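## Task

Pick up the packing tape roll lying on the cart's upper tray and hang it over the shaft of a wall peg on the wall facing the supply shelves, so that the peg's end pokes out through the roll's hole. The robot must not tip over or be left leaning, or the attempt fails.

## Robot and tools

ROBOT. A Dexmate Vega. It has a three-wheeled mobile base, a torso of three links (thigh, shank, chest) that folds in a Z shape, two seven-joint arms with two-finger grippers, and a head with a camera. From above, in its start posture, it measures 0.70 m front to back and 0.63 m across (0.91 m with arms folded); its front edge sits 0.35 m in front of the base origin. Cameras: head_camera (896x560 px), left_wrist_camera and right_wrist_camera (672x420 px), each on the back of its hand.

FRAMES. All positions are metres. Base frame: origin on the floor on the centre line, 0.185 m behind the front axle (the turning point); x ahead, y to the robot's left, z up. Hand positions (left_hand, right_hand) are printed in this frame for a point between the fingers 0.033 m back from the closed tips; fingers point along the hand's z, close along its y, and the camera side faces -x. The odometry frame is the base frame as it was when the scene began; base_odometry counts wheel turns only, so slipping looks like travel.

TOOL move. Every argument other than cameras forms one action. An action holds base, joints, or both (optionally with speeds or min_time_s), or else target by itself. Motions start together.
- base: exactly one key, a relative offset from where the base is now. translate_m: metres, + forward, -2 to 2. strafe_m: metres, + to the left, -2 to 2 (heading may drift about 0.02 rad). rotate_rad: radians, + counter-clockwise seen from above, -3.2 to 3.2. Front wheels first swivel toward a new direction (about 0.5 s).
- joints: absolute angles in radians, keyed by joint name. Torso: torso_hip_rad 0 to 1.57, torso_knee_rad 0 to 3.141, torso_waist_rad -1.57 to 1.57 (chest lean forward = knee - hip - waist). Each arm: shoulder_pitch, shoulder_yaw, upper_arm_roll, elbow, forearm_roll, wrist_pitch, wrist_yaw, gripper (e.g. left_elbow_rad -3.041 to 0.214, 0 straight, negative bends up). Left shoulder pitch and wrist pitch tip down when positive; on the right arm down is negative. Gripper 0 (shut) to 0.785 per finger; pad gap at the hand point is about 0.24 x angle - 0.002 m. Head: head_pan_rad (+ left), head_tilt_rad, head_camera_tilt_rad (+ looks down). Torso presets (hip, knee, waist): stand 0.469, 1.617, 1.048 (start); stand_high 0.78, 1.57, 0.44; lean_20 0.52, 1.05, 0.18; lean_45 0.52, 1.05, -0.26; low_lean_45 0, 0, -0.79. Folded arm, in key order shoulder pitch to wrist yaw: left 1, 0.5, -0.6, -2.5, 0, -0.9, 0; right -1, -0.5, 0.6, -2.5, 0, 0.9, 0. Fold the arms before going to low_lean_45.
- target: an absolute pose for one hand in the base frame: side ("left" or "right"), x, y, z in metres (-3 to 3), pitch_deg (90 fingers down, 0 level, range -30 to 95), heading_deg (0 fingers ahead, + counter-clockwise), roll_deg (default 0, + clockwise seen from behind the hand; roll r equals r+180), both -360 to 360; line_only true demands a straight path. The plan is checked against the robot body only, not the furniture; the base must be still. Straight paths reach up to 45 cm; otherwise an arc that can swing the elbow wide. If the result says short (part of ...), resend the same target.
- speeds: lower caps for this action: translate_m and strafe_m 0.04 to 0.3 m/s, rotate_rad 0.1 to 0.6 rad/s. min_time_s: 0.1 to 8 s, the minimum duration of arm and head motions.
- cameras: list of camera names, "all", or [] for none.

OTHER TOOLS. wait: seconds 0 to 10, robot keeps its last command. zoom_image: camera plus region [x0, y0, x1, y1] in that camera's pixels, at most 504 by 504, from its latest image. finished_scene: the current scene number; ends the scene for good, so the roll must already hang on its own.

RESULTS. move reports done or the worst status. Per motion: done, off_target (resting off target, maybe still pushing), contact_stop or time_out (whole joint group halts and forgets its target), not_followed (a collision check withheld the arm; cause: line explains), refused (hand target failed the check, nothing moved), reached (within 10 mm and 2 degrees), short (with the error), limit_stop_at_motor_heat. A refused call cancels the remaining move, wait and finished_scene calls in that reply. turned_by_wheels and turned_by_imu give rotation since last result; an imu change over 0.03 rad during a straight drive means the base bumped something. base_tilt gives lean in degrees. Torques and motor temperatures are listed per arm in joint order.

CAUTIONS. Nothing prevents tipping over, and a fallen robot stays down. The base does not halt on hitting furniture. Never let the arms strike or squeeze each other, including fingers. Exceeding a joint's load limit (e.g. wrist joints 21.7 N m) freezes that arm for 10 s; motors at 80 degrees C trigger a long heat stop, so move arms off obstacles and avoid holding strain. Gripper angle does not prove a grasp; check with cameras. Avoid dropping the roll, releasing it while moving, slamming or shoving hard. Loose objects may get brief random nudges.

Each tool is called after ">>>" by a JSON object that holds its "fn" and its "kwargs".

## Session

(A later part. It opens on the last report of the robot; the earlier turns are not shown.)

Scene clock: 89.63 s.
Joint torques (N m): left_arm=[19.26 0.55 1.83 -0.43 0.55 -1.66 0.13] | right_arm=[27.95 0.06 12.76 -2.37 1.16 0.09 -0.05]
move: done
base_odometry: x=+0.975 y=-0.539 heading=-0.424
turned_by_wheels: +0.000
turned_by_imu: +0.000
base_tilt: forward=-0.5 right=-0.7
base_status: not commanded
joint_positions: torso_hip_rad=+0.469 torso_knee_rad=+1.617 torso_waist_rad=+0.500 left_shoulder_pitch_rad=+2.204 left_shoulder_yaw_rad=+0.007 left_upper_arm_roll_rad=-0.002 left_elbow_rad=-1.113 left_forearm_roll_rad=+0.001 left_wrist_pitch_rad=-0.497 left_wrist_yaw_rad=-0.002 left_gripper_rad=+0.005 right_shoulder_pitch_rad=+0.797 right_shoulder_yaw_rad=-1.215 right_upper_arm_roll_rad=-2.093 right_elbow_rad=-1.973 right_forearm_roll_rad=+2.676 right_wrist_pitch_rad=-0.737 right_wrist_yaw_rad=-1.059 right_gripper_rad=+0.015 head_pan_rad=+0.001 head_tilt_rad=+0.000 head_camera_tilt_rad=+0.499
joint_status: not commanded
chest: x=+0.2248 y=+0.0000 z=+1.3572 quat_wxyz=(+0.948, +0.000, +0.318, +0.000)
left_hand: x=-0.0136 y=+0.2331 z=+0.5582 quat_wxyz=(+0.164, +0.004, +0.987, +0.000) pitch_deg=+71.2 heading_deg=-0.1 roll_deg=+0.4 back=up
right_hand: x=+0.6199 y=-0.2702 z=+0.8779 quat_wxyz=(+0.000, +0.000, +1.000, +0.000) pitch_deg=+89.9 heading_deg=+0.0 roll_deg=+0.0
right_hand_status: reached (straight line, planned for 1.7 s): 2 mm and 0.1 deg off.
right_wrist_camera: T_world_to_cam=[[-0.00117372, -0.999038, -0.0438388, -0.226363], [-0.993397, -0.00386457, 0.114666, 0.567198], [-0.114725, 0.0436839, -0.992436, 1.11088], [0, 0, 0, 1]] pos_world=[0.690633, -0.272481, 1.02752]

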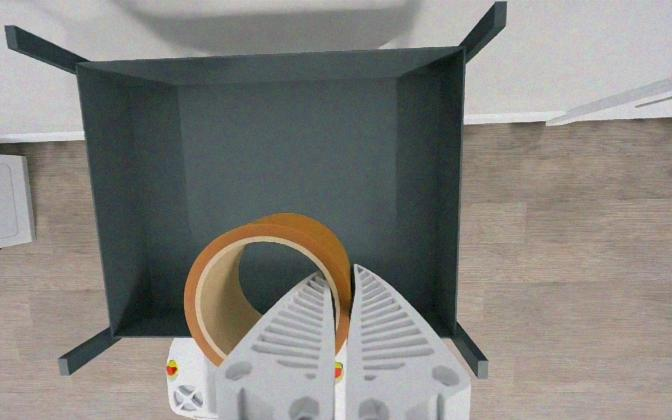

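>>> {"fn": "move", "kwargs": {"base": {"translate_m":-0.57}, "joints": {"head_camera_tilt_rad":-0.2}, "speeds": {"translate_m":0.2}, "cameras": []}}

>>> {"fn": "move", "kwargs": {"base": {"rotate_rad":-1.571}, "speeds": {"rotate_rad":0.4}, "cameras": ["head_camera"]}}

>>> {"fn": "zoom_image", "kwargs": {"camera": "head_camera", "region": [350, 200, 650, 350]}}

>>> {"fn": "move", "kwargs": {"target": {"side":"right","x":0.6,"y":-0.25,"z":1.0,"pitch_deg":0,"heading_deg":0}, "cameras": ["head_camera","right_wrist_camera"]}}

Scene clock: 102.67 s.
Joint torques (N m): left_arm=[18.6 1.9 2.43 0.27 -0.43 -0.93 0.38] | right_arm=[29.24 1.46 11.9 -0.45 0.94 0.36 -0.21]
move: done
base_odometry: x=+0.457 y=-0.303 heading=-0.426
turned_by_wheels: -0.002
turned_by_imu: -0.001
base_tilt: forward=-0.5 right=-0.7
base_status: done
joint_positions: torso_hip_rad=+0.469 torso_knee_rad=+1.617 torso_waist_rad=+0.500 left_shoulder_pitch_rad=+2.204 left_shoulder_yaw_rad=+0.007 left_upper_arm_roll_rad=-0.002 left_elbow_rad=-1.113 left_forearm_roll_rad=+0.001 left_wrist_pitch_rad=-0.497 left_wrist_yaw_rad=-0.002 left_gripper_rad=+0.005 right_shoulder_pitch_rad=+0.801 right_shoulder_yaw_rad=-1.217 right_upper_arm_roll_rad=-2.093 right_elbow_rad=-1.976 right_forearm_roll_rad=+2.680 right_wrist_pitch_rad=-0.739 right_wrist_yaw_rad=-1.063 right_gripper_rad=+0.015 head_pan_rad=+0.001 head_tilt_rad=+0.000 head_camera_tilt_rad=-0.199
joint_status: all done
chest: x=+0.2248 y=+0.0000 z=+1.3572 quat_wxyz=(+0.948, +0.000, +0.318, +0.000)
left_hand: x=-0.0136 y=+0.2331 z=+0.5582 quat_wxyz=(+0.164, +0.004, +0.987, +0.000) pitch_deg=+71.2 heading_deg=-0.1 roll_deg=+0.4 back=up
right_hand: x=+0.6196 y=-0.2701 z=+0.8798 quat_wxyz=(+0.000, +0.000, +1.000, +0.000) pitch_deg=+90.0 heading_deg=+0.0 roll_deg=+0.0

Scene clock: 107.87 s.
Joint torques (N m): left_arm=[21.75 0.83 0.24 1.29 0.76 -1.18 0.55] | right_arm=[29.13 0.4 11.34 -0.4 0.68 -0.07 -0.05]
move: done
base_odometry: x=+0.457 y=-0.302 heading=-1.999
turned_by_wheels: -1.573
turned_by_imu: -1.569
base_tilt: forward=-0.7 right=-0.8
base_status: done
joint_positions: torso_hip_rad=+0.469 torso_knee_rad=+1.617 torso_waist_rad=+0.500 left_shoulder_pitch_rad=+2.204 left_shoulder_yaw_rad=+0.007 left_upper_arm_roll_rad=-0.002 left_elbow_rad=-1.113 left_forearm_roll_rad=+0.001 left_wrist_pitch_rad=-0.497 left_wrist_yaw_rad=-0.002 left_gripper_rad=+0.005 right_shoulder_pitch_rad=+0.801 right_shoulder_yaw_rad=-1.217 right_upper_arm_roll_rad=-2.093 right_elbow_rad=-1.976 right_forearm_roll_rad=+2.680 right_wrist_pitch_rad=-0.739 right_wrist_yaw_rad=-1.064 right_gripper_rad=+0.015 head_pan_rad=+0.001 head_tilt_rad=+0.000 head_camera_tilt_rad=-0.199
joint_status: not commanded
chest: x=+0.2248 y=+0.0000 z=+1.3572 quat_wxyz=(+0.948, +0.000, +0.318, +0.000)
left_hand: x=-0.0136 y=+0.2331 z=+0.5582 quat_wxyz=(+0.164, +0.004, +0.987, +0.000) pitch_deg=+71.2 heading_deg=-0.1 roll_deg=+0.4 back=up
right_hand: x=+0.6196 y=-0.2701 z=+0.8798 quat_wxyz=(+0.000, +0.000, +1.000, +0.000) pitch_deg=+90.0 heading_deg=+0.0 roll_deg=+0.0
head_camera: T_world_to_cam=[[-0.00611944, -0.999266, 0.0378037, -0.0296391], [-0.465226, -0.030619, -0.884662, 1.41363], [0.885171, -0.0230009, -0.464697, 0.457826], [0, 0, 0, 1]] pos_world=[0.252219, 0.0241969, 1.46445]

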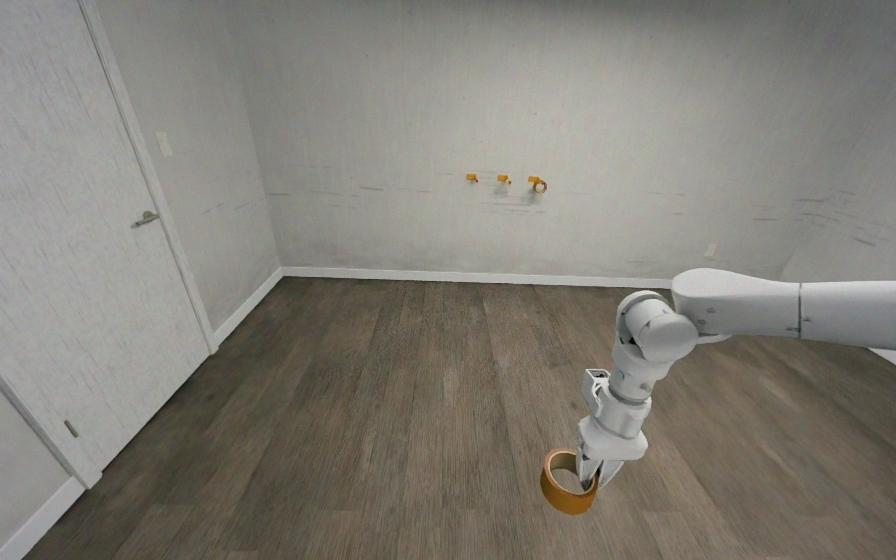

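Scaled by 1.680 (camera's finer frame: 960x600).

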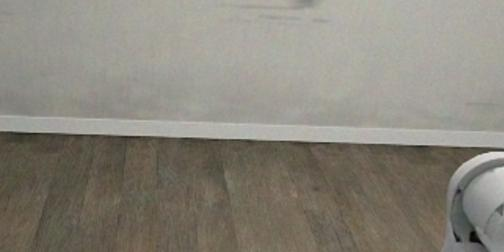

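Scene clock: 117.53 s.
Joint torques (N m): left_arm=[18.16 1.03 0.77 -0.15 -0.13 -1.69 0.39] | right_arm=[-9.51 0.1 5.59 -7 -2.18 2.69 -0.37]
move: done
base_odometry: x=+0.457 y=-0.302 heading=-1.999
turned_by_wheels: +0.000
turned_by_imu: -0.001
base_tilt: forward=-0.6 right=-0.8
base_status: not commanded
joint_positions: torso_hip_rad=+0.469 torso_knee_rad=+1.617 torso_waist_rad=+0.500 left_shoulder_pitch_rad=+2.204 left_shoulder_yaw_rad=+0.007 left_upper_arm_roll_rad=-0.002 left_elbow_rad=-1.113 left_forearm_roll_rad=+0.001 left_wrist_pitch_rad=-0.497 left_wrist_yaw_rad=-0.002 left_gripper_rad=+0.005 right_shoulder_pitch_rad=-1.751 right_shoulder_yaw_rad=-1.158 right_upper_arm_roll_rad=-0.532 right_elbow_rad=-2.194 right_forearm_roll_rad=+0.206 right_wrist_pitch_rad=+0.658 right_wrist_yaw_rad=-1.087 right_gripper_rad=+0.015 head_pan_rad=+0.001 head_tilt_rad=+0.000 head_camera_tilt_rad=-0.199
joint_status: not commanded
chest: x=+0.2248 y=+0.0000 z=+1.3572 quat_wxyz=(+0.948, +0.000, +0.318, +0.000)
left_hand: x=-0.0136 y=+0.2331 z=+0.5582 quat_wxyz=(+0.164, +0.004, +0.987, +0.000) pitch_deg=+71.2 heading_deg=-0.1 roll_deg=+0.4 back=up
right_hand: x=+0.6009 y=-0.2504 z=+0.9988 quat_wxyz=(+0.706, +0.000, +0.708, -0.001) pitch_deg=+0.1 heading_deg=-0.1 roll_deg=+0.0 back=up
right_hand_status: reached (checked arc [no straight line was possible; over the whole arc the hand travels 0.46 m to end 0.12 m from its start, up to 0.16 m off the straight line; right_shoulder_pitch_rad turns most, 2.56 rad; on the way or at its end the hand turns up to 90 deg from its attitude at the start], planned for 8.3 s): 2 mm and 0.2 deg off.
head_camera: T_world_to_cam=[[-0.00611944, -0.999266, 0.0378037, -0.0296391], [-0.465226, -0.030619, -0.884662, 1.41363], [0.885171, -0.0230009, -0.464697, 0.457826], [0, 0, 0, 1]] pos_world=[0.252219, 0.0241969, 1.46445]
right_wrist_camera: T_world_to_cam=[[0.0427513, -0.999086, -0.0002076, -0.271221], [-0.116321, -0.00477107, -0.9932, 1.11377], [0.992291, 0.0424848, -0.116419, -0.31264], [0, 0, 0, 1]] pos_world=[0.451381, -0.252376, 1.06974]

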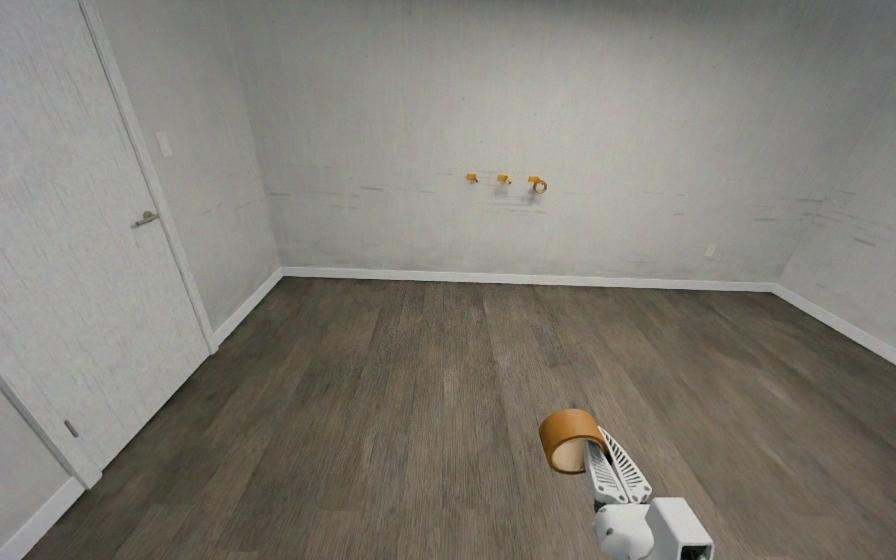

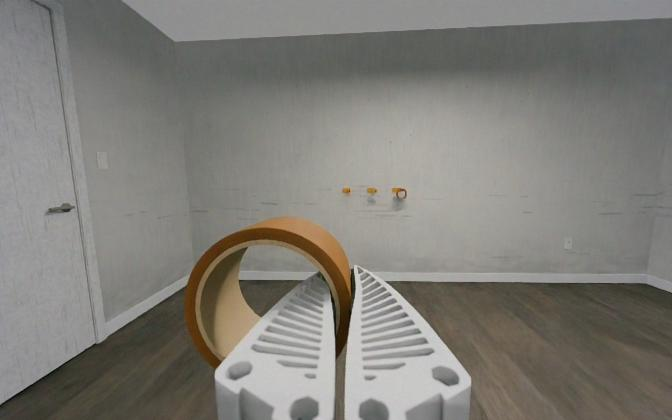

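>>> {"fn": "zoom_image", "kwargs": {"camera": "head_camera", "region": [450, 150, 560, 220]}}

>>> {"fn": "zoom_image", "kwargs": {"camera": "right_wrist_camera", "region": [330, 170, 420, 220]}}

Scaled by 4.582 (camera's finer frame: 960x600).

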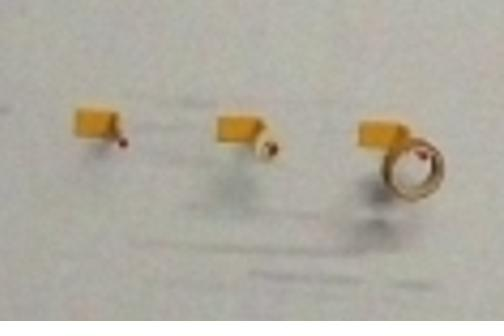

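Scaled by 5.600 (camera's finer frame: 960x600).

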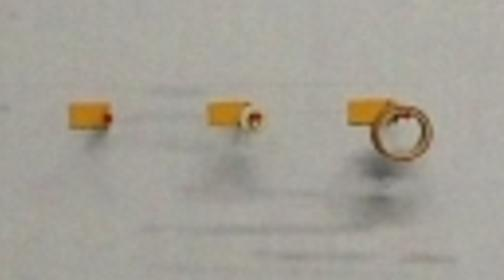

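>>> {"fn": "move", "kwargs": {"base": {"translate_m":1.7}, "speeds": {"translate_m":0.25}, "cameras": []}}

>>> {"fn": "move", "kwargs": {"base": {"strafe_m":-0.045}, "cameras": ["head_camera","right_wrist_camera"]}}

>>> {"fn": "zoom_image", "kwargs": {"camera": "right_wrist_camera", "region": [300, 150, 480, 250]}}

>>> {"fn": "zoom_image", "kwargs": {"camera": "head_camera", "region": [450, 200, 630, 320]}}

Scene clock: 139.13 s.
Joint torques (N m): left_arm=[17.9 0.02 1.67 -0.88 0.18 -2.15 0.66] | right_arm=[-9.8 -1.88 5.82 -6.63 -1.7 2.58 -0.04]
move: done
base_odometry: x=-0.252 y=-1.847 heading=-2.000
turned_by_wheels: -0.001
turned_by_imu: -0.011
base_tilt: forward=-0.6 right=-0.7
base_status: done
joint_positions: torso_hip_rad=+0.469 torso_knee_rad=+1.617 torso_waist_rad=+0.500 left_shoulder_pitch_rad=+2.204 left_shoulder_yaw_rad=+0.007 left_upper_arm_roll_rad=-0.002 left_elbow_rad=-1.113 left_forearm_roll_rad=+0.001 left_wrist_pitch_rad=-0.497 left_wrist_yaw_rad=-0.002 left_gripper_rad=+0.005 right_shoulder_pitch_rad=-1.755 right_shoulder_yaw_rad=-1.158 right_upper_arm_roll_rad=-0.530 right_elbow_rad=-2.194 right_forearm_roll_rad=+0.202 right_wrist_pitch_rad=+0.660 right_wrist_yaw_rad=-1.087 right_gripper_rad=+0.015 head_pan_rad=+0.001 head_tilt_rad=+0.000 head_camera_tilt_rad=-0.199
joint_status: not commanded
chest: x=+0.2249 y=+0.0000 z=+1.3572 quat_wxyz=(+0.948, +0.000, +0.318, +0.000)
left_hand: x=-0.0136 y=+0.2331 z=+0.5582 quat_wxyz=(+0.164, +0.004, +0.987, +0.000) pitch_deg=+71.2 heading_deg=-0.1 roll_deg=+0.4 back=up
right_hand: x=+0.6001 y=-0.2499 z=+0.9997 quat_wxyz=(+0.707, +0.000, +0.707, +0.000) pitch_deg=+0.0 heading_deg=+0.0 roll_deg=+0.0 back=up

Scene clock: 141.90 s.
Joint torques (N m): left_arm=[19.08 -0.1 0.1 0.24 -0.36 -0.79 0.4] | right_arm=[-9.49 -2.73 6.15 -6.53 -1.5 2.25 -0.2]
move: done
base_odometry: x=-0.293 y=-1.828 heading=-2.001
turned_by_wheels: -0.001
turned_by_imu: -0.008
base_tilt: forward=-0.6 right=-0.9
base_status: done
joint_positions: torso_hip_rad=+0.469 torso_knee_rad=+1.617 torso_waist_rad=+0.500 left_shoulder_pitch_rad=+2.204 left_shoulder_yaw_rad=+0.007 left_upper_arm_roll_rad=-0.002 left_elbow_rad=-1.113 left_forearm_roll_rad=+0.001 left_wrist_pitch_rad=-0.497 left_wrist_yaw_rad=-0.002 left_gripper_rad=+0.005 right_shoulder_pitch_rad=-1.755 right_shoulder_yaw_rad=-1.158 right_upper_arm_roll_rad=-0.530 right_elbow_rad=-2.194 right_forearm_roll_rad=+0.202 right_wrist_pitch_rad=+0.660 right_wrist_yaw_rad=-1.087 right_gripper_rad=+0.015 head_pan_rad=+0.001 head_tilt_rad=+0.000 head_camera_tilt_rad=-0.199
joint_status: not commanded
chest: x=+0.2248 y=+0.0000 z=+1.3572 quat_wxyz=(+0.948, +0.000, +0.318, +0.000)
left_hand: x=-0.0136 y=+0.2331 z=+0.5582 quat_wxyz=(+0.164, +0.004, +0.987, +0.000) pitch_deg=+71.2 heading_deg=-0.1 roll_deg=+0.4 back=up
right_hand: x=+0.6000 y=-0.2499 z=+0.9998 quat_wxyz=(+0.707, +0.000, +0.707, +0.000) pitch_deg=+0.0 heading_deg=+0.0 roll_deg=+0.0 back=up
head_camera: T_world_to_cam=[[-0.00611689, -0.999266, 0.0378084, -0.0296461], [-0.465226, -0.0306244, -0.884662, 1.41367], [0.885171, -0.0230008, -0.464697, 0.457737], [0, 0, 0, 1]] pos_world=[0.252319, 0.0241968, 1.46445]
right_wrist_camera: T_world_to_cam=[[0.0443442, -0.999016, -0.000305621, -0.271582], [-0.114229, -0.00476645, -0.993443, 1.11366], [0.992464, 0.0440883, -0.114328, -0.313491], [0, 0, 0, 1]] pos_world=[0.450383, -0.252185, 1.07043]

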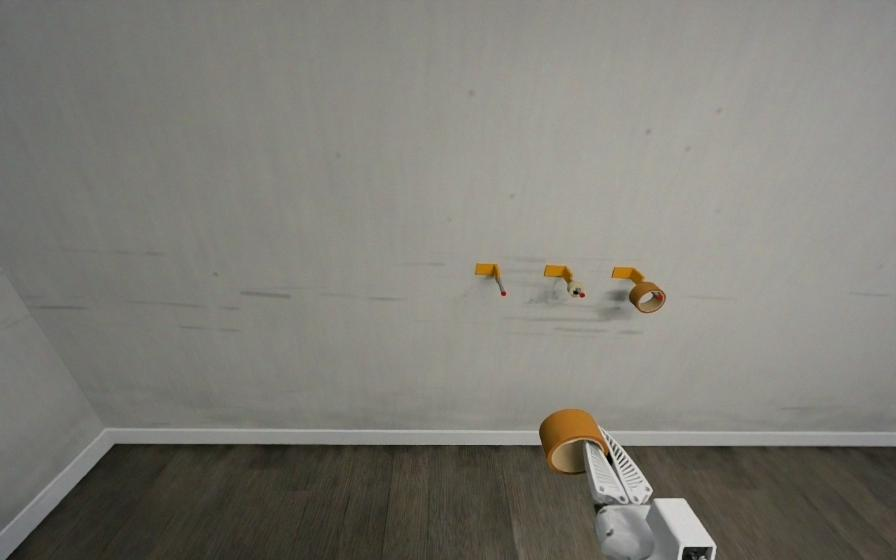

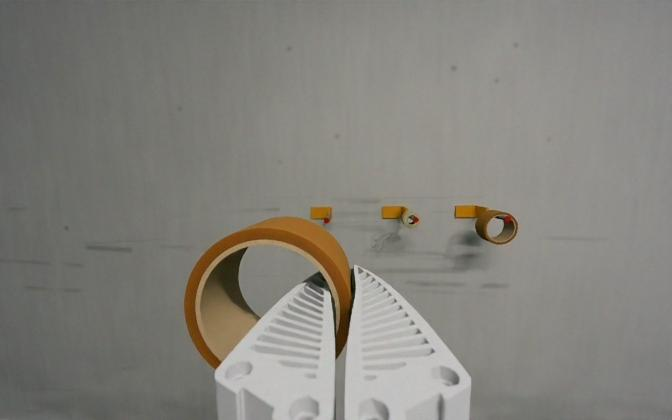

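Scaled by 2.800 (camera's finer frame: 960x600).

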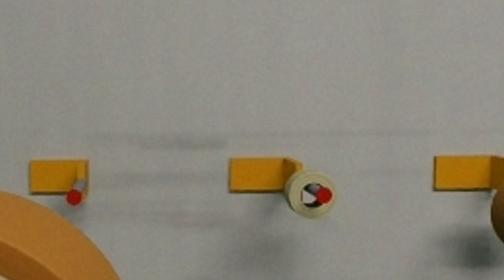

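Scaled by 2.800 (camera's finer frame: 960x600).

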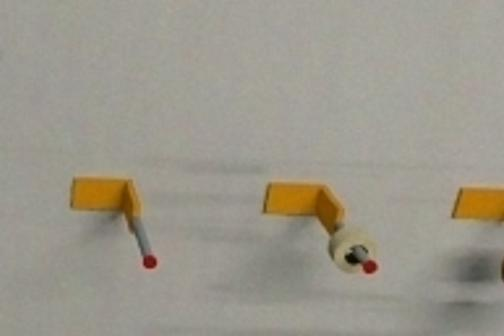

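>>> {"fn": "move", "kwargs": {"target": {"side":"right","x":0.6,"y":-0.25,"z":0.948,"pitch_deg":0,"heading_deg":0,"line_only":true}, "cameras": []}}

>>> {"fn": "move", "kwargs": {"base": {"translate_m":0.42}, "speeds": {"translate_m":0.15}, "cameras": ["head_camera","right_wrist_camera"]}}

>>> {"fn": "zoom_image", "kwargs": {"camera": "right_wrist_camera", "region": [180, 160, 430, 380]}}

>>> {"fn": "zoom_image", "kwargs": {"camera": "head_camera", "region": [450, 340, 650, 500]}}

Scene clock: 152.20 s.
Joint torques (N m): left_arm=[18.87 0.36 3.06 2.05 0.65 -0.77 0.39] | right_arm=[9.74 -2.49 -0.63 -3.21 -1.87 2.38 -0.02]
move: done
base_odometry: x=-0.293 y=-1.828 heading=-2.001
turned_by_wheels: +0.000
turned_by_imu: +0.000
base_tilt: forward=-0.5 right=-0.7
base_status: not commanded
joint_positions: torso_hip_rad=+0.469 torso_knee_rad=+1.617 torso_waist_rad=+0.500 left_shoulder_pitch_rad=+2.204 left_shoulder_yaw_rad=+0.007 left_upper_arm_roll_rad=-0.002 left_elbow_rad=-1.113 left_forearm_roll_rad=+0.001 left_wrist_pitch_rad=-0.497 left_wrist_yaw_rad=-0.002 left_gripper_rad=+0.005 right_shoulder_pitch_rad=-1.647 right_shoulder_yaw_rad=-1.010 right_upper_arm_roll_rad=-0.621 right_elbow_rad=-1.978 right_forearm_roll_rad=+0.178 right_wrist_pitch_rad=+0.742 right_wrist_yaw_rad=-0.999 right_gripper_rad=+0.015 head_pan_rad=+0.001 head_tilt_rad=+0.000 head_camera_tilt_rad=-0.199
joint_status: not commanded
chest: x=+0.2248 y=+0.0000 z=+1.3572 quat_wxyz=(+0.948, +0.000, +0.318, +0.000)
left_hand: x=-0.0136 y=+0.2331 z=+0.5582 quat_wxyz=(+0.164, +0.004, +0.987, +0.000) pitch_deg=+71.2 heading_deg=-0.1 roll_deg=+0.4 back=up
right_hand: x=+0.5999 y=-0.2503 z=+0.9488 quat_wxyz=(+0.707, +0.000, +0.707, +0.000) pitch_deg=+0.0 heading_deg=+0.0 roll_deg=+0.0 back=up
right_hand_status: reached (straight line, planned for 1.0 s): 1 mm and 0.0 deg off.

Scene clock: 156.73 s.
Joint torques (N m): left_arm=[18.59 -0.43 0.51 1.34 0.11 -0.56 0.1] | right_arm=[9.22 -1.4 -1.2 -3.8 -1.54 2.94 0.11]
move: done
base_odometry: x=-0.467 y=-2.210 heading=-1.999
turned_by_wheels: +0.002
turned_by_imu: +0.000
base_tilt: forward=-0.4 right=-0.6
base_status: done
joint_positions: torso_hip_rad=+0.469 torso_knee_rad=+1.617 torso_waist_rad=+0.500 left_shoulder_pitch_rad=+2.204 left_shoulder_yaw_rad=+0.007 left_upper_arm_roll_rad=-0.002 left_elbow_rad=-1.113 left_forearm_roll_rad=+0.001 left_wrist_pitch_rad=-0.497 left_wrist_yaw_rad=-0.002 left_gripper_rad=+0.005 right_shoulder_pitch_rad=-1.644 right_shoulder_yaw_rad=-1.007 right_upper_arm_roll_rad=-0.623 right_elbow_rad=-1.973 right_forearm_roll_rad=+0.178 right_wrist_pitch_rad=+0.744 right_wrist_yaw_rad=-0.997 right_gripper_rad=+0.015 head_pan_rad=+0.001 head_tilt_rad=+0.000 head_camera_tilt_rad=-0.199
joint_status: not commanded
chest: x=+0.2249 y=+0.0000 z=+1.3572 quat_wxyz=(+0.948, +0.000, +0.318, +0.000)
left_hand: x=-0.0136 y=+0.2331 z=+0.5582 quat_wxyz=(+0.164, +0.004, +0.987, +0.000) pitch_deg=+71.2 heading_deg=-0.1 roll_deg=+0.4 back=up
right_hand: x=+0.5999 y=-0.2501 z=+0.9479 quat_wxyz=(+0.707, +0.000, +0.707, +0.000) pitch_deg=+0.0 heading_deg=+0.0 roll_deg=+0.0 back=up
head_camera: T_world_to_cam=[[-0.00611356, -0.999266, 0.0378059, -0.0296426], [-0.465304, -0.0306217, -0.884621, 1.41368], [0.88513, -0.0229994, -0.464775, 0.457775], [0, 0, 0, 1]] pos_world=[0.252418, 0.0241969, 1.46445]
right_wrist_camera: T_world_to_cam=[[0.0438324, -0.999039, -0.000345523, -0.271425], [-0.114224, -0.00466794, -0.993444, 1.06211], [0.992488, 0.0435845, -0.114319, -0.319468], [0, 0, 0, 1]] pos_world=[0.450284, -0.252282, 1.01853]

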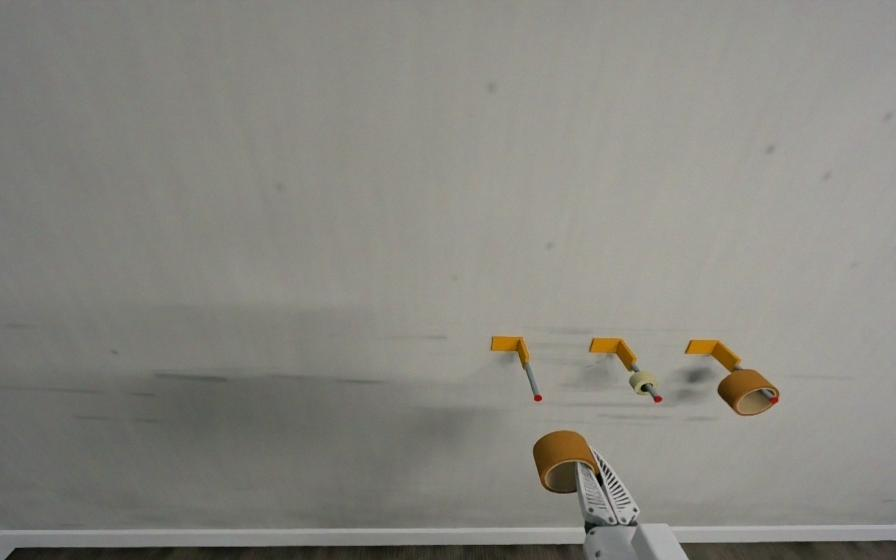

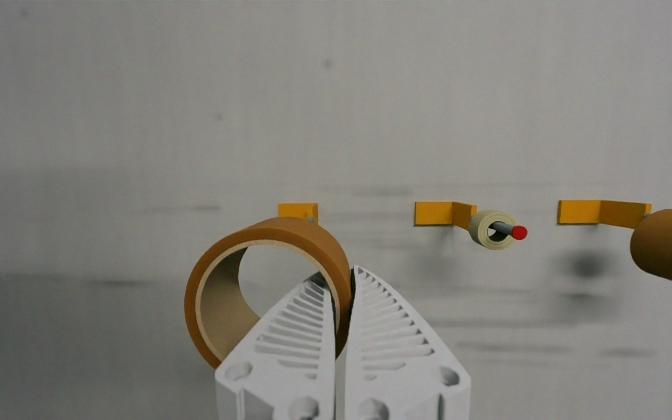

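Scaled by 2.016 (camera's finer frame: 960x600).

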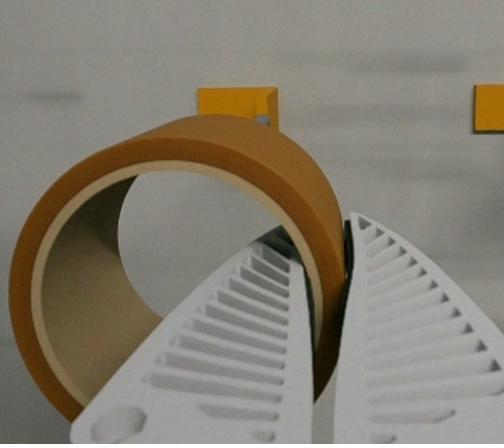

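Scaled by 2.520 (camera's finer frame: 960x600).

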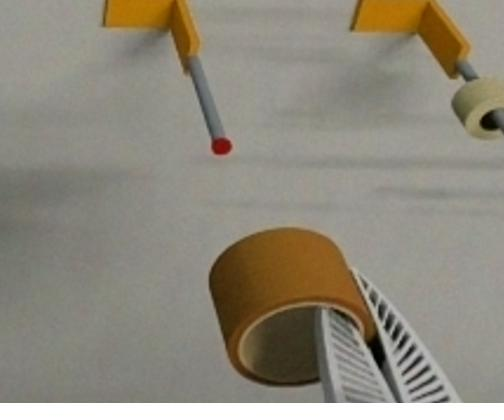

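>>> {"fn": "move", "kwargs": {"base": {"translate_m":0.11}, "speeds": {"translate_m":0.06}, "cameras": ["head_camera","right_wrist_camera"]}}

>>> {"fn": "zoom_image", "kwargs": {"camera": "right_wrist_camera", "region": [180, 160, 430, 380]}}

>>> {"fn": "zoom_image", "kwargs": {"camera": "head_camera", "region": [450, 340, 650, 500]}}

Scene clock: 166.13 s.
Joint torques (N m): left_arm=[18.26 -0.97 0.57 -0.57 -0.23 -0.55 -0.18] | right_arm=[9.15 -1.89 -1.4 -4.84 -1.51 2.41 0.14]
move: done
base_odometry: x=-0.513 y=-2.310 heading=-1.997
turned_by_wheels: +0.002
turned_by_imu: +0.001
base_tilt: forward=-0.5 right=-0.9
base_status: done
joint_positions: torso_hip_rad=+0.469 torso_knee_rad=+1.617 torso_waist_rad=+0.500 left_shoulder_pitch_rad=+2.204 left_shoulder_yaw_rad=+0.007 left_upper_arm_roll_rad=-0.002 left_elbow_rad=-1.113 left_forearm_roll_rad=+0.001 left_wrist_pitch_rad=-0.497 left_wrist_yaw_rad=-0.002 left_gripper_rad=+0.005 right_shoulder_pitch_rad=-1.644 right_shoulder_yaw_rad=-1.007 right_upper_arm_roll_rad=-0.623 right_elbow_rad=-1.973 right_forearm_roll_rad=+0.178 right_wrist_pitch_rad=+0.744 right_wrist_yaw_rad=-0.997 right_gripper_rad=+0.015 head_pan_rad=+0.001 head_tilt_rad=+0.000 head_camera_tilt_rad=-0.199
joint_status: not commanded
chest: x=+0.2249 y=+0.0000 z=+1.3572 quat_wxyz=(+0.948, +0.000, +0.318, +0.000)
left_hand: x=-0.0136 y=+0.2331 z=+0.5582 quat_wxyz=(+0.164, +0.004, +0.987, +0.000) pitch_deg=+71.2 heading_deg=-0.1 roll_deg=+0.4 back=up
right_hand: x=+0.6000 y=-0.2501 z=+0.9478 quat_wxyz=(+0.707, +0.000, +0.707, +0.000) pitch_deg=+0.0 heading_deg=+0.0 roll_deg=+0.0 back=up
head_camera: T_world_to_cam=[[-0.00611356, -0.999266, 0.0378059, -0.0296426], [-0.465304, -0.0306217, -0.884621, 1.41368], [0.88513, -0.0229994, -0.464775, 0.457775], [0, 0, 0, 1]] pos_world=[0.252418, 0.0241969, 1.46445]
right_wrist_camera: T_world_to_cam=[[0.0438324, -0.999039, -0.000345523, -0.271425], [-0.114224, -0.00466794, -0.993444, 1.06211], [0.992488, 0.0435845, -0.114319, -0.319468], [0, 0, 0, 1]] pos_world=[0.450284, -0.252282, 1.01853]

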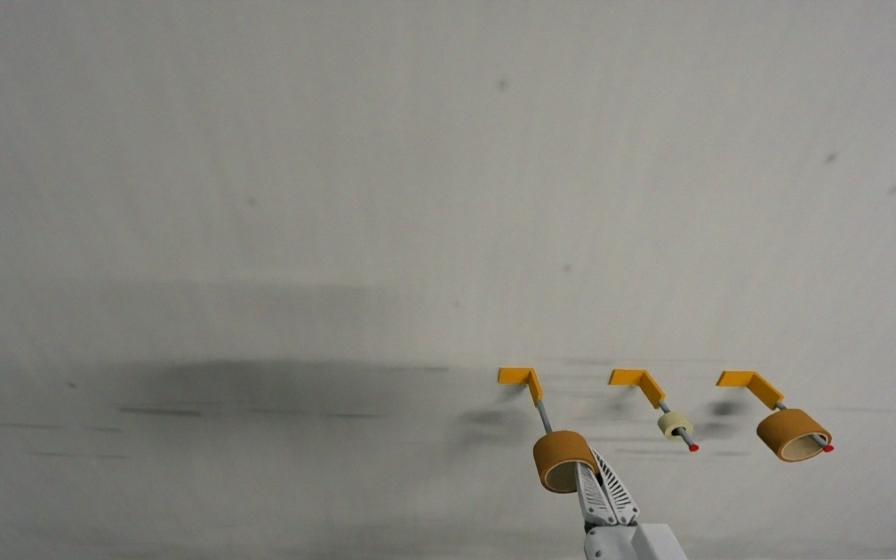

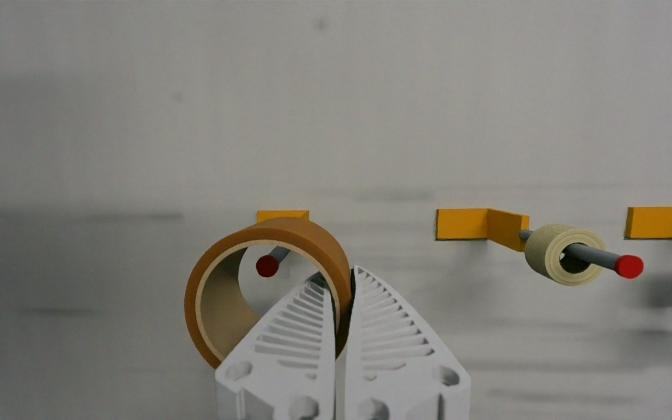

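Scaled by 2.016 (camera's finer frame: 960x600).

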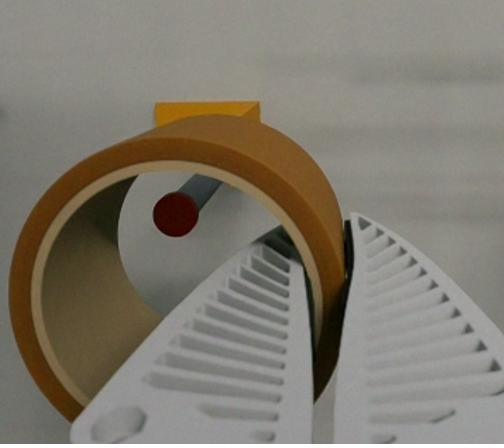

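Scaled by 2.520 (camera's finer frame: 960x600).

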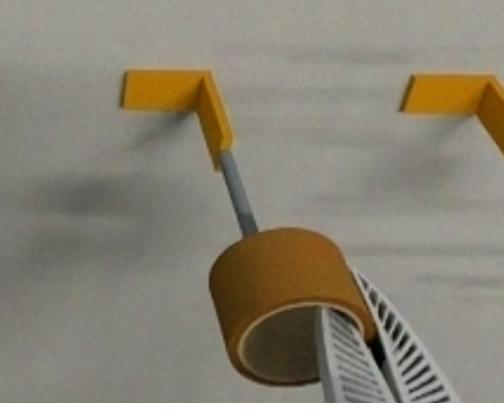

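>>> {"fn": "move", "kwargs": {"base": {"translate_m":0.07}, "speeds": {"translate_m":0.06}, "cameras": ["head_camera","right_wrist_camera"]}}

>>> {"fn": "zoom_image", "kwargs": {"camera": "right_wrist_camera", "region": [180, 160, 430, 380]}}

>>> {"fn": "zoom_image", "kwargs": {"camera": "head_camera", "region": [450, 340, 650, 500]}}

Scene clock: 170.73 s.
Joint torques (N m): left_arm=[19.06 0.4 1.38 0.21 0.26 -1.12 0.44] | right_arm=[8.52 -1.28 -1.14 -4.26 -1.37 2.53 0.04]
move: done
base_odometry: x=-0.542 y=-2.374 heading=-1.995
turned_by_wheels: +0.002
turned_by_imu: +0.001
base_tilt: forward=-0.5 right=-1.0
base_status: done
joint_positions: torso_hip_rad=+0.469 torso_knee_rad=+1.617 torso_waist_rad=+0.500 left_shoulder_pitch_rad=+2.204 left_shoulder_yaw_rad=+0.007 left_upper_arm_roll_rad=-0.002 left_elbow_rad=-1.113 left_forearm_roll_rad=+0.001 left_wrist_pitch_rad=-0.497 left_wrist_yaw_rad=-0.002 left_gripper_rad=+0.005 right_shoulder_pitch_rad=-1.644 right_shoulder_yaw_rad=-1.007 right_upper_arm_roll_rad=-0.623 right_elbow_rad=-1.973 right_forearm_roll_rad=+0.178 right_wrist_pitch_rad=+0.744 right_wrist_yaw_rad=-0.997 right_gripper_rad=+0.015 head_pan_rad=+0.001 head_tilt_rad=+0.000 head_camera_tilt_rad=-0.199
joint_status: not commanded
chest: x=+0.2249 y=+0.0000 z=+1.3572 quat_wxyz=(+0.948, +0.000, +0.318, +0.000)
left_hand: x=-0.0136 y=+0.2331 z=+0.5582 quat_wxyz=(+0.164, +0.004, +0.987, +0.000) pitch_deg=+71.2 heading_deg=-0.1 roll_deg=+0.4 back=up
right_hand: x=+0.6000 y=-0.2501 z=+0.9478 quat_wxyz=(+0.707, +0.000, +0.707, +0.000) pitch_deg=+0.0 heading_deg=+0.0 roll_deg=+0.0 back=up
head_camera: T_world_to_cam=[[-0.00611356, -0.999266, 0.0378059, -0.0296426], [-0.465304, -0.0306217, -0.884621, 1.41368], [0.88513, -0.0229994, -0.464775, 0.457775], [0, 0, 0, 1]] pos_world=[0.252418, 0.0241969, 1.46445]
right_wrist_camera: T_world_to_cam=[[0.0439433, -0.999034, -0.000258073, -0.271563], [-0.114219, -0.00476739, -0.993444, 1.06198], [0.992483, 0.0436847, -0.114318, -0.319453], [0, 0, 0, 1]] pos_world=[0.450284, -0.252283, 1.01843]

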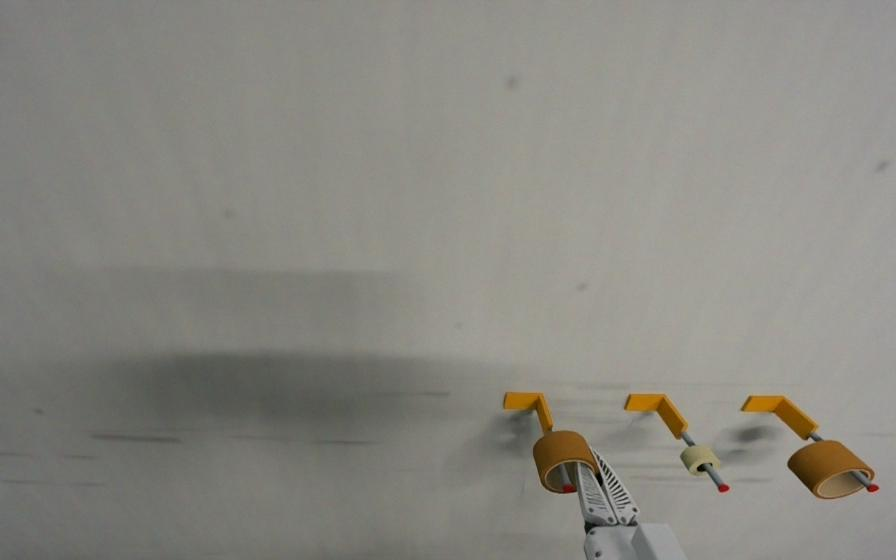

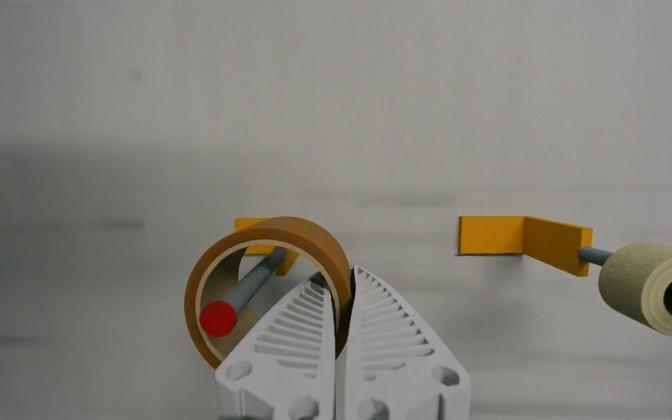

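Scaled by 2.016 (camera's finer frame: 960x600).

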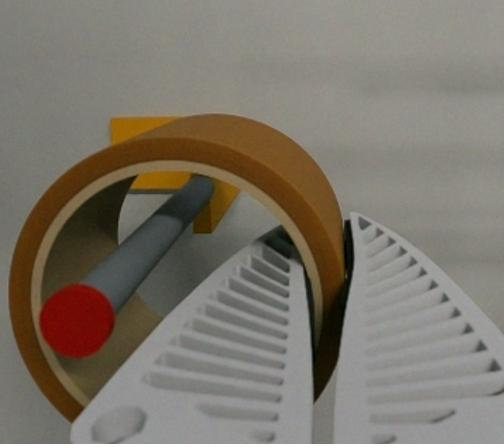

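Scaled by 2.520 (camera's finer frame: 960x600).

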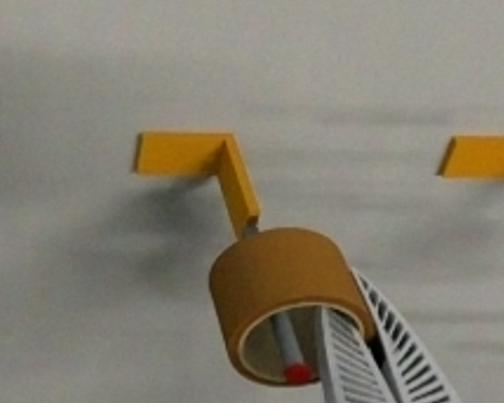

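>>> {"fn": "move", "kwargs": {"target": {"side":"right","x":0.6,"y":-0.247,"z":0.931,"pitch_deg":0,"heading_deg":0,"line_only":true}, "cameras": ["right_wrist_camera"]}}

>>> {"fn": "move", "kwargs": {"target": {"side":"right","x":0.6,"y":-0.243,"z":0.922,"pitch_deg":0,"heading_deg":0,"line_only":true}, "cameras": ["right_wrist_camera"]}}

>>> {"fn": "zoom_image", "kwargs": {"camera": "right_wrist_camera", "region": [180, 160, 430, 380]}}

Scene clock: 178.33 s.
Joint torques (N m): left_arm=[19.3 1.27 -0.43 0.05 0.84 -2.37 0.06] | right_arm=[7.42 -0.6 -1.99 -2.81 -1.54 3.3 0.04]
move: done
base_odometry: x=-0.542 y=-2.374 heading=-1.995
turned_by_wheels: +0.000
turned_by_imu: +0.000
base_tilt: forward=-0.7 right=-0.6
base_status: not commanded
joint_positions: torso_hip_rad=+0.469 torso_knee_rad=+1.617 torso_waist_rad=+0.500 left_shoulder_pitch_rad=+2.204 left_shoulder_yaw_rad=+0.007 left_upper_arm_roll_rad=-0.002 left_elbow_rad=-1.113 left_forearm_roll_rad=+0.001 left_wrist_pitch_rad=-0.497 left_wrist_yaw_rad=-0.002 left_gripper_rad=+0.005 right_shoulder_pitch_rad=-1.609 right_shoulder_yaw_rad=-0.957 right_upper_arm_roll_rad=-0.650 right_elbow_rad=-1.902 right_forearm_roll_rad=+0.167 right_wrist_pitch_rad=+0.768 right_wrist_yaw_rad=-0.975 right_gripper_rad=+0.015 head_pan_rad=+0.001 head_tilt_rad=+0.000 head_camera_tilt_rad=-0.199
joint_status: not commanded
chest: x=+0.2249 y=+0.0000 z=+1.3572 quat_wxyz=(+0.948, +0.000, +0.318, +0.000)
left_hand: x=-0.0136 y=+0.2331 z=+0.5582 quat_wxyz=(+0.164, +0.004, +0.987, +0.000) pitch_deg=+71.2 heading_deg=-0.1 roll_deg=+0.4 back=up
right_hand: x=+0.5999 y=-0.2474 z=+0.9318 quat_wxyz=(+0.707, +0.000, +0.707, +0.000) pitch_deg=+0.0 heading_deg=+0.0 roll_deg=+0.0 back=up
right_hand_status: reached (straight line, planned for 0.6 s): 1 mm and 0.0 deg off.
right_wrist_camera: T_world_to_cam=[[0.0437451, -0.999043, -0.000234559, -0.268806], [-0.11422, -0.00476811, -0.993444, 1.0461], [0.992492, 0.0434851, -0.114319, -0.321453], [0, 0, 0, 1]] pos_world=[0.450284, -0.249582, 1.00243]

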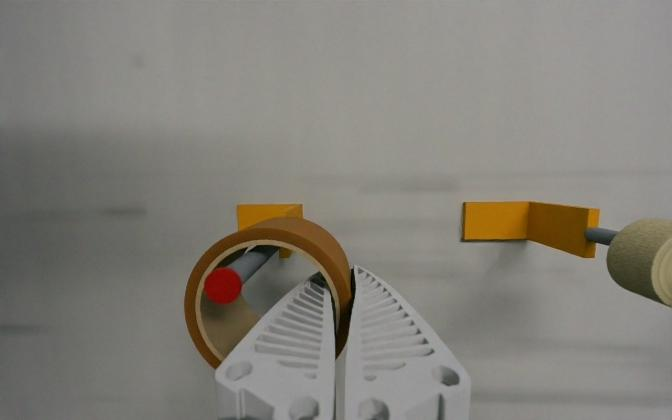

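Scene clock: 179.57 s.
Joint torques (N m): left_arm=[20.1 1.97 1.61 0.74 0.16 -1.46 0.03] | right_arm=[8.96 -1.22 -2.18 -4.44 -1.27 2.3 0.21]
move: done
base_odometry: x=-0.542 y=-2.374 heading=-1.995
turned_by_wheels: +0.000
turned_by_imu: +0.000
base_tilt: forward=-0.5 right=-0.7
base_status: not commanded
joint_positions: torso_hip_rad=+0.469 torso_knee_rad=+1.617 torso_waist_rad=+0.500 left_shoulder_pitch_rad=+2.204 left_shoulder_yaw_rad=+0.007 left_upper_arm_roll_rad=-0.002 left_elbow_rad=-1.113 left_forearm_roll_rad=+0.001 left_wrist_pitch_rad=-0.497 left_wrist_yaw_rad=-0.002 left_gripper_rad=+0.005 right_shoulder_pitch_rad=-1.589 right_shoulder_yaw_rad=-0.925 right_upper_arm_roll_rad=-0.666 right_elbow_rad=-1.862 right_forearm_roll_rad=+0.158 right_wrist_pitch_rad=+0.777 right_wrist_yaw_rad=-0.964 right_gripper_rad=+0.015 head_pan_rad=+0.001 head_tilt_rad=+0.000 head_camera_tilt_rad=-0.199
joint_status: not commanded
chest: x=+0.2249 y=+0.0000 z=+1.3572 quat_wxyz=(+0.948, +0.000, +0.318, +0.000)
left_hand: x=-0.0136 y=+0.2331 z=+0.5582 quat_wxyz=(+0.164, +0.004, +0.987, +0.000) pitch_deg=+71.2 heading_deg=-0.1 roll_deg=+0.4 back=up
right_hand: x=+0.6000 y=-0.2436 z=+0.9229 quat_wxyz=(+0.707, +0.000, +0.707, +0.000) pitch_deg=+0.0 heading_deg=+0.0 roll_deg=+0.0 back=up
right_hand_status: reached (straight line, planned for 0.4 s): 1 mm and 0.0 deg off.
right_wrist_camera: T_world_to_cam=[[0.0437344, -0.999043, -0.000325377, -0.264916], [-0.113928, -0.0046638, -0.993478, 1.0372], [0.992526, 0.0434863, -0.114023, -0.322945], [0, 0, 0, 1]] pos_world=[0.450284, -0.245782, 0.993528]

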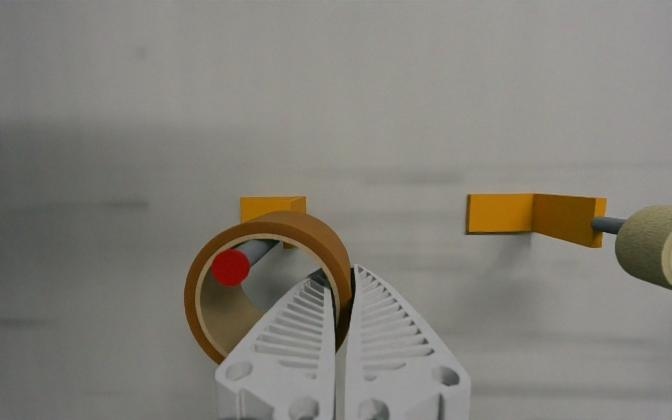

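Scaled by 2.016 (camera's finer frame: 960x600).

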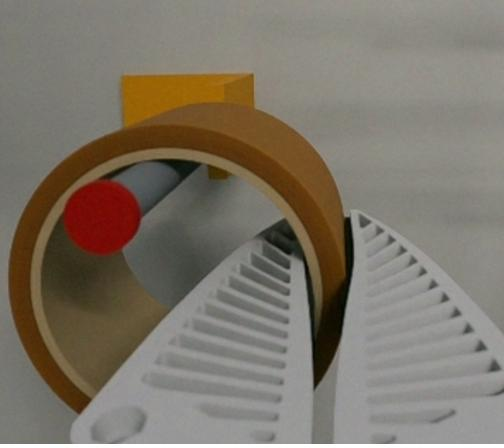

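>>> {"fn": "move", "kwargs": {"target": {"side":"right","x":0.6,"y":-0.243,"z":0.917,"pitch_deg":0,"heading_deg":0,"line_only":true}, "cameras": []}}

>>> {"fn": "move", "kwargs": {"joints": {"right_gripper_rad":0.055}, "cameras": ["right_wrist_camera"]}}

>>> {"fn": "move", "kwargs": {"joints": {"right_gripper_rad":0.1}, "cameras": ["head_camera","right_wrist_camera"]}}

>>> {"fn": "zoom_image", "kwargs": {"camera": "right_wrist_camera", "region": [180, 160, 430, 380]}}

Scene clock: 186.07 s.
Joint torques (N m): left_arm=[18.35 3.55 -1.35 0.7 0.88 -0.62 0.51] | right_arm=[5.32 -1.29 -2.58 -0.82 0.73 0.86 -1]
move: done
base_odometry: x=-0.542 y=-2.374 heading=-1.995
turned_by_wheels: +0.000
turned_by_imu: +0.000
base_tilt: forward=-0.4 right=-0.6
base_status: not commanded
joint_positions: torso_hip_rad=+0.469 torso_knee_rad=+1.617 torso_waist_rad=+0.500 left_shoulder_pitch_rad=+2.204 left_shoulder_yaw_rad=+0.007 left_upper_arm_roll_rad=-0.002 left_elbow_rad=-1.113 left_forearm_roll_rad=+0.001 left_wrist_pitch_rad=-0.497 left_wrist_yaw_rad=-0.002 left_gripper_rad=+0.005 right_shoulder_pitch_rad=-1.578 right_shoulder_yaw_rad=-0.911 right_upper_arm_roll_rad=-0.673 right_elbow_rad=-1.837 right_forearm_roll_rad=+0.155 right_wrist_pitch_rad=+0.787 right_wrist_yaw_rad=-0.957 right_gripper_rad=+0.015 head_pan_rad=+0.001 head_tilt_rad=+0.000 head_camera_tilt_rad=-0.199
joint_status: not commanded
chest: x=+0.2249 y=+0.0000 z=+1.3572 quat_wxyz=(+0.948, +0.000, +0.318, +0.000)
left_hand: x=-0.0136 y=+0.2331 z=+0.5582 quat_wxyz=(+0.164, +0.004, +0.987, +0.000) pitch_deg=+71.2 heading_deg=-0.1 roll_deg=+0.4 back=up
right_hand: x=+0.6000 y=-0.2429 z=+0.9181 quat_wxyz=(+0.707, +0.000, +0.707, +0.000) pitch_deg=+0.0 heading_deg=+0.0 roll_deg=+0.0 back=up
right_hand_status: reached (straight line, planned for 0.4 s): 1 mm and 0.0 deg off.

Scene clock: 186.53 s.
Joint torques (N m): left_arm=[19.47 2.99 -1.04 1.42 0.5 -1.84 -0.27] | right_arm=[7.16 -1.91 -2 -1.73 0.26 1.02 -0.54]
move: done
base_odometry: x=-0.542 y=-2.374 heading=-1.995
turned_by_wheels: +0.000
turned_by_imu: +0.000
base_tilt: forward=-0.5 right=-0.9
base_status: not commanded
joint_positions: torso_hip_rad=+0.469 torso_knee_rad=+1.617 torso_waist_rad=+0.500 left_shoulder_pitch_rad=+2.204 left_shoulder_yaw_rad=+0.007 left_upper_arm_roll_rad=-0.002 left_elbow_rad=-1.113 left_forearm_roll_rad=+0.001 left_wrist_pitch_rad=-0.497 left_wrist_yaw_rad=-0.002 left_gripper_rad=+0.005 right_shoulder_pitch_rad=-1.577 right_shoulder_yaw_rad=-0.909 right_upper_arm_roll_rad=-0.674 right_elbow_rad=-1.835 right_forearm_roll_rad=+0.155 right_wrist_pitch_rad=+0.788 right_wrist_yaw_rad=-0.956 right_gripper_rad=+0.055 head_pan_rad=+0.001 head_tilt_rad=+0.000 head_camera_tilt_rad=-0.199
joint_status: all done
chest: x=+0.2249 y=+0.0000 z=+1.3572 quat_wxyz=(+0.948, +0.000, +0.318, +0.000)
left_hand: x=-0.0136 y=+0.2331 z=+0.5582 quat_wxyz=(+0.164, +0.004, +0.987, +0.000) pitch_deg=+71.2 heading_deg=-0.1 roll_deg=+0.4 back=up
right_hand: x=+0.6000 y=-0.2429 z=+0.9174 quat_wxyz=(+0.707, +0.000, +0.707, +0.000) pitch_deg=+0.0 heading_deg=+0.0 roll_deg=+0.0 back=up
right_wrist_camera: T_world_to_cam=[[0.0444189, -0.999013, -0.000488581, -0.264462], [-0.113535, -0.00456216, -0.993524, 1.03163], [0.992541, 0.0441867, -0.113625, -0.323827], [0, 0, 0, 1]] pos_world=[0.450285, -0.245185, 0.988026]

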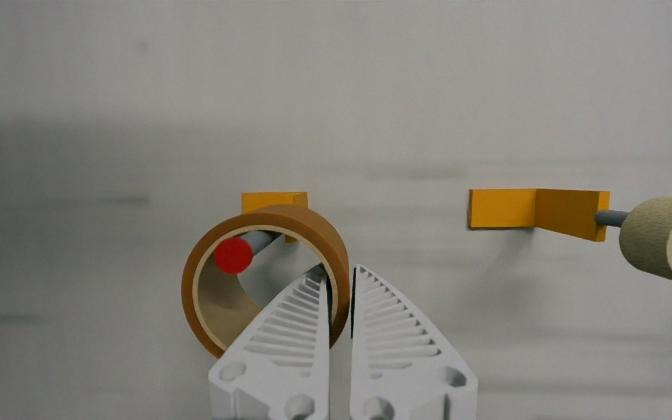

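Scene clock: 187.00 s.
Joint torques (N m): left_arm=[16.79 -1.05 -1.13 1.25 -0.02 -0.89 -0.13] | right_arm=[9.85 -0.68 -2.17 -3.58 -0.39 2.4 -0.03]
move: done
base_odometry: x=-0.542 y=-2.374 heading=-1.995
turned_by_wheels: +0.000
turned_by_imu: +0.000
base_tilt: forward=-0.6 right=-0.7
base_status: not commanded
joint_positions: torso_hip_rad=+0.469 torso_knee_rad=+1.617 torso_waist_rad=+0.500 left_shoulder_pitch_rad=+2.204 left_shoulder_yaw_rad=+0.007 left_upper_arm_roll_rad=-0.002 left_elbow_rad=-1.113 left_forearm_roll_rad=+0.001 left_wrist_pitch_rad=-0.497 left_wrist_yaw_rad=-0.002 left_gripper_rad=+0.005 right_shoulder_pitch_rad=-1.577 right_shoulder_yaw_rad=-0.909 right_upper_arm_roll_rad=-0.675 right_elbow_rad=-1.834 right_forearm_roll_rad=+0.155 right_wrist_pitch_rad=+0.789 right_wrist_yaw_rad=-0.956 right_gripper_rad=+0.100 head_pan_rad=+0.001 head_tilt_rad=+0.000 head_camera_tilt_rad=-0.199
joint_status: all done
chest: x=+0.2249 y=+0.0000 z=+1.3572 quat_wxyz=(+0.948, +0.000, +0.318, +0.000)
left_hand: x=-0.0136 y=+0.2331 z=+0.5582 quat_wxyz=(+0.164, +0.004, +0.987, +0.000) pitch_deg=+71.2 heading_deg=-0.1 roll_deg=+0.4 back=up
right_hand: x=+0.5999 y=-0.2430 z=+0.9171 quat_wxyz=(+0.707, +0.000, +0.707, +0.000) pitch_deg=+0.0 heading_deg=+0.0 roll_deg=+0.0 back=up
head_camera: T_world_to_cam=[[-0.00611356, -0.999266, 0.0378059, -0.0296426], [-0.465304, -0.0306217, -0.884621, 1.41368], [0.88513, -0.0229994, -0.464775, 0.457775], [0, 0, 0, 1]] pos_world=[0.252418, 0.0241969, 1.46445]
right_wrist_camera: T_world_to_cam=[[0.044132, -0.999026, -0.000363723, -0.264558], [-0.113828, -0.00466662, -0.99349, 1.03141], [0.99252, 0.043886, -0.113923, -0.323627], [0, 0, 0, 1]] pos_world=[0.450284, -0.245284, 0.987728]

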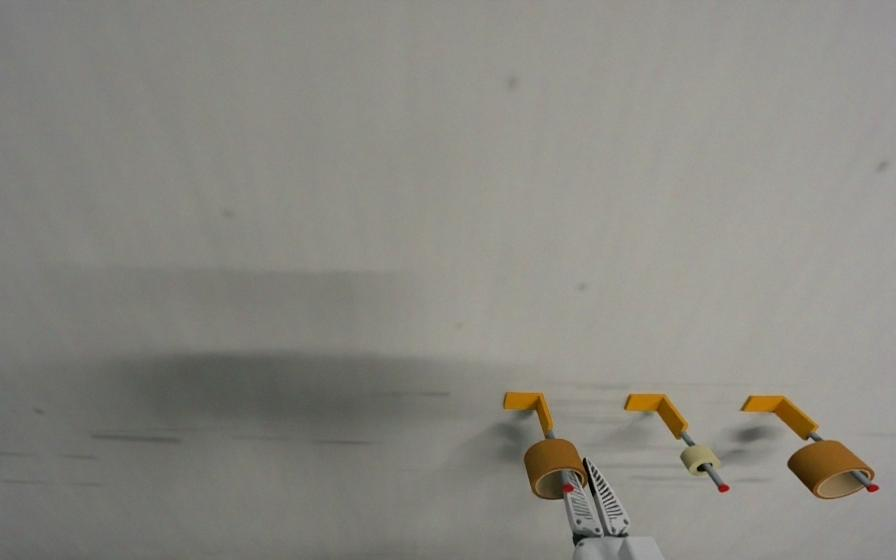

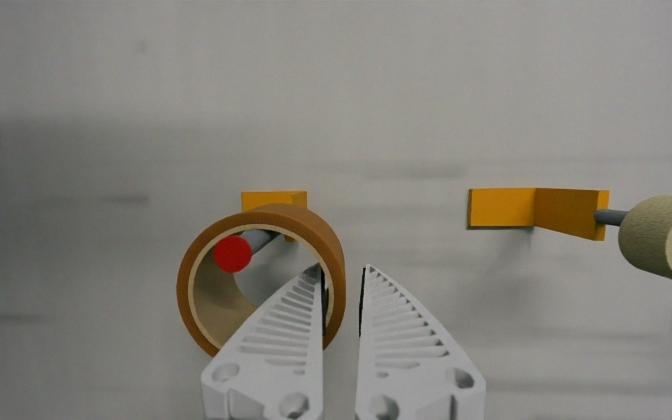

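Scaled by 2.016 (camera's finer frame: 960x600).

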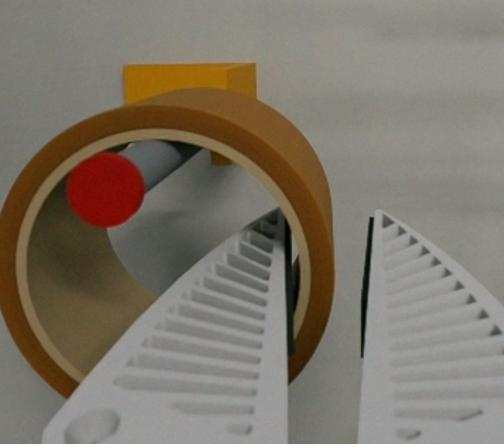

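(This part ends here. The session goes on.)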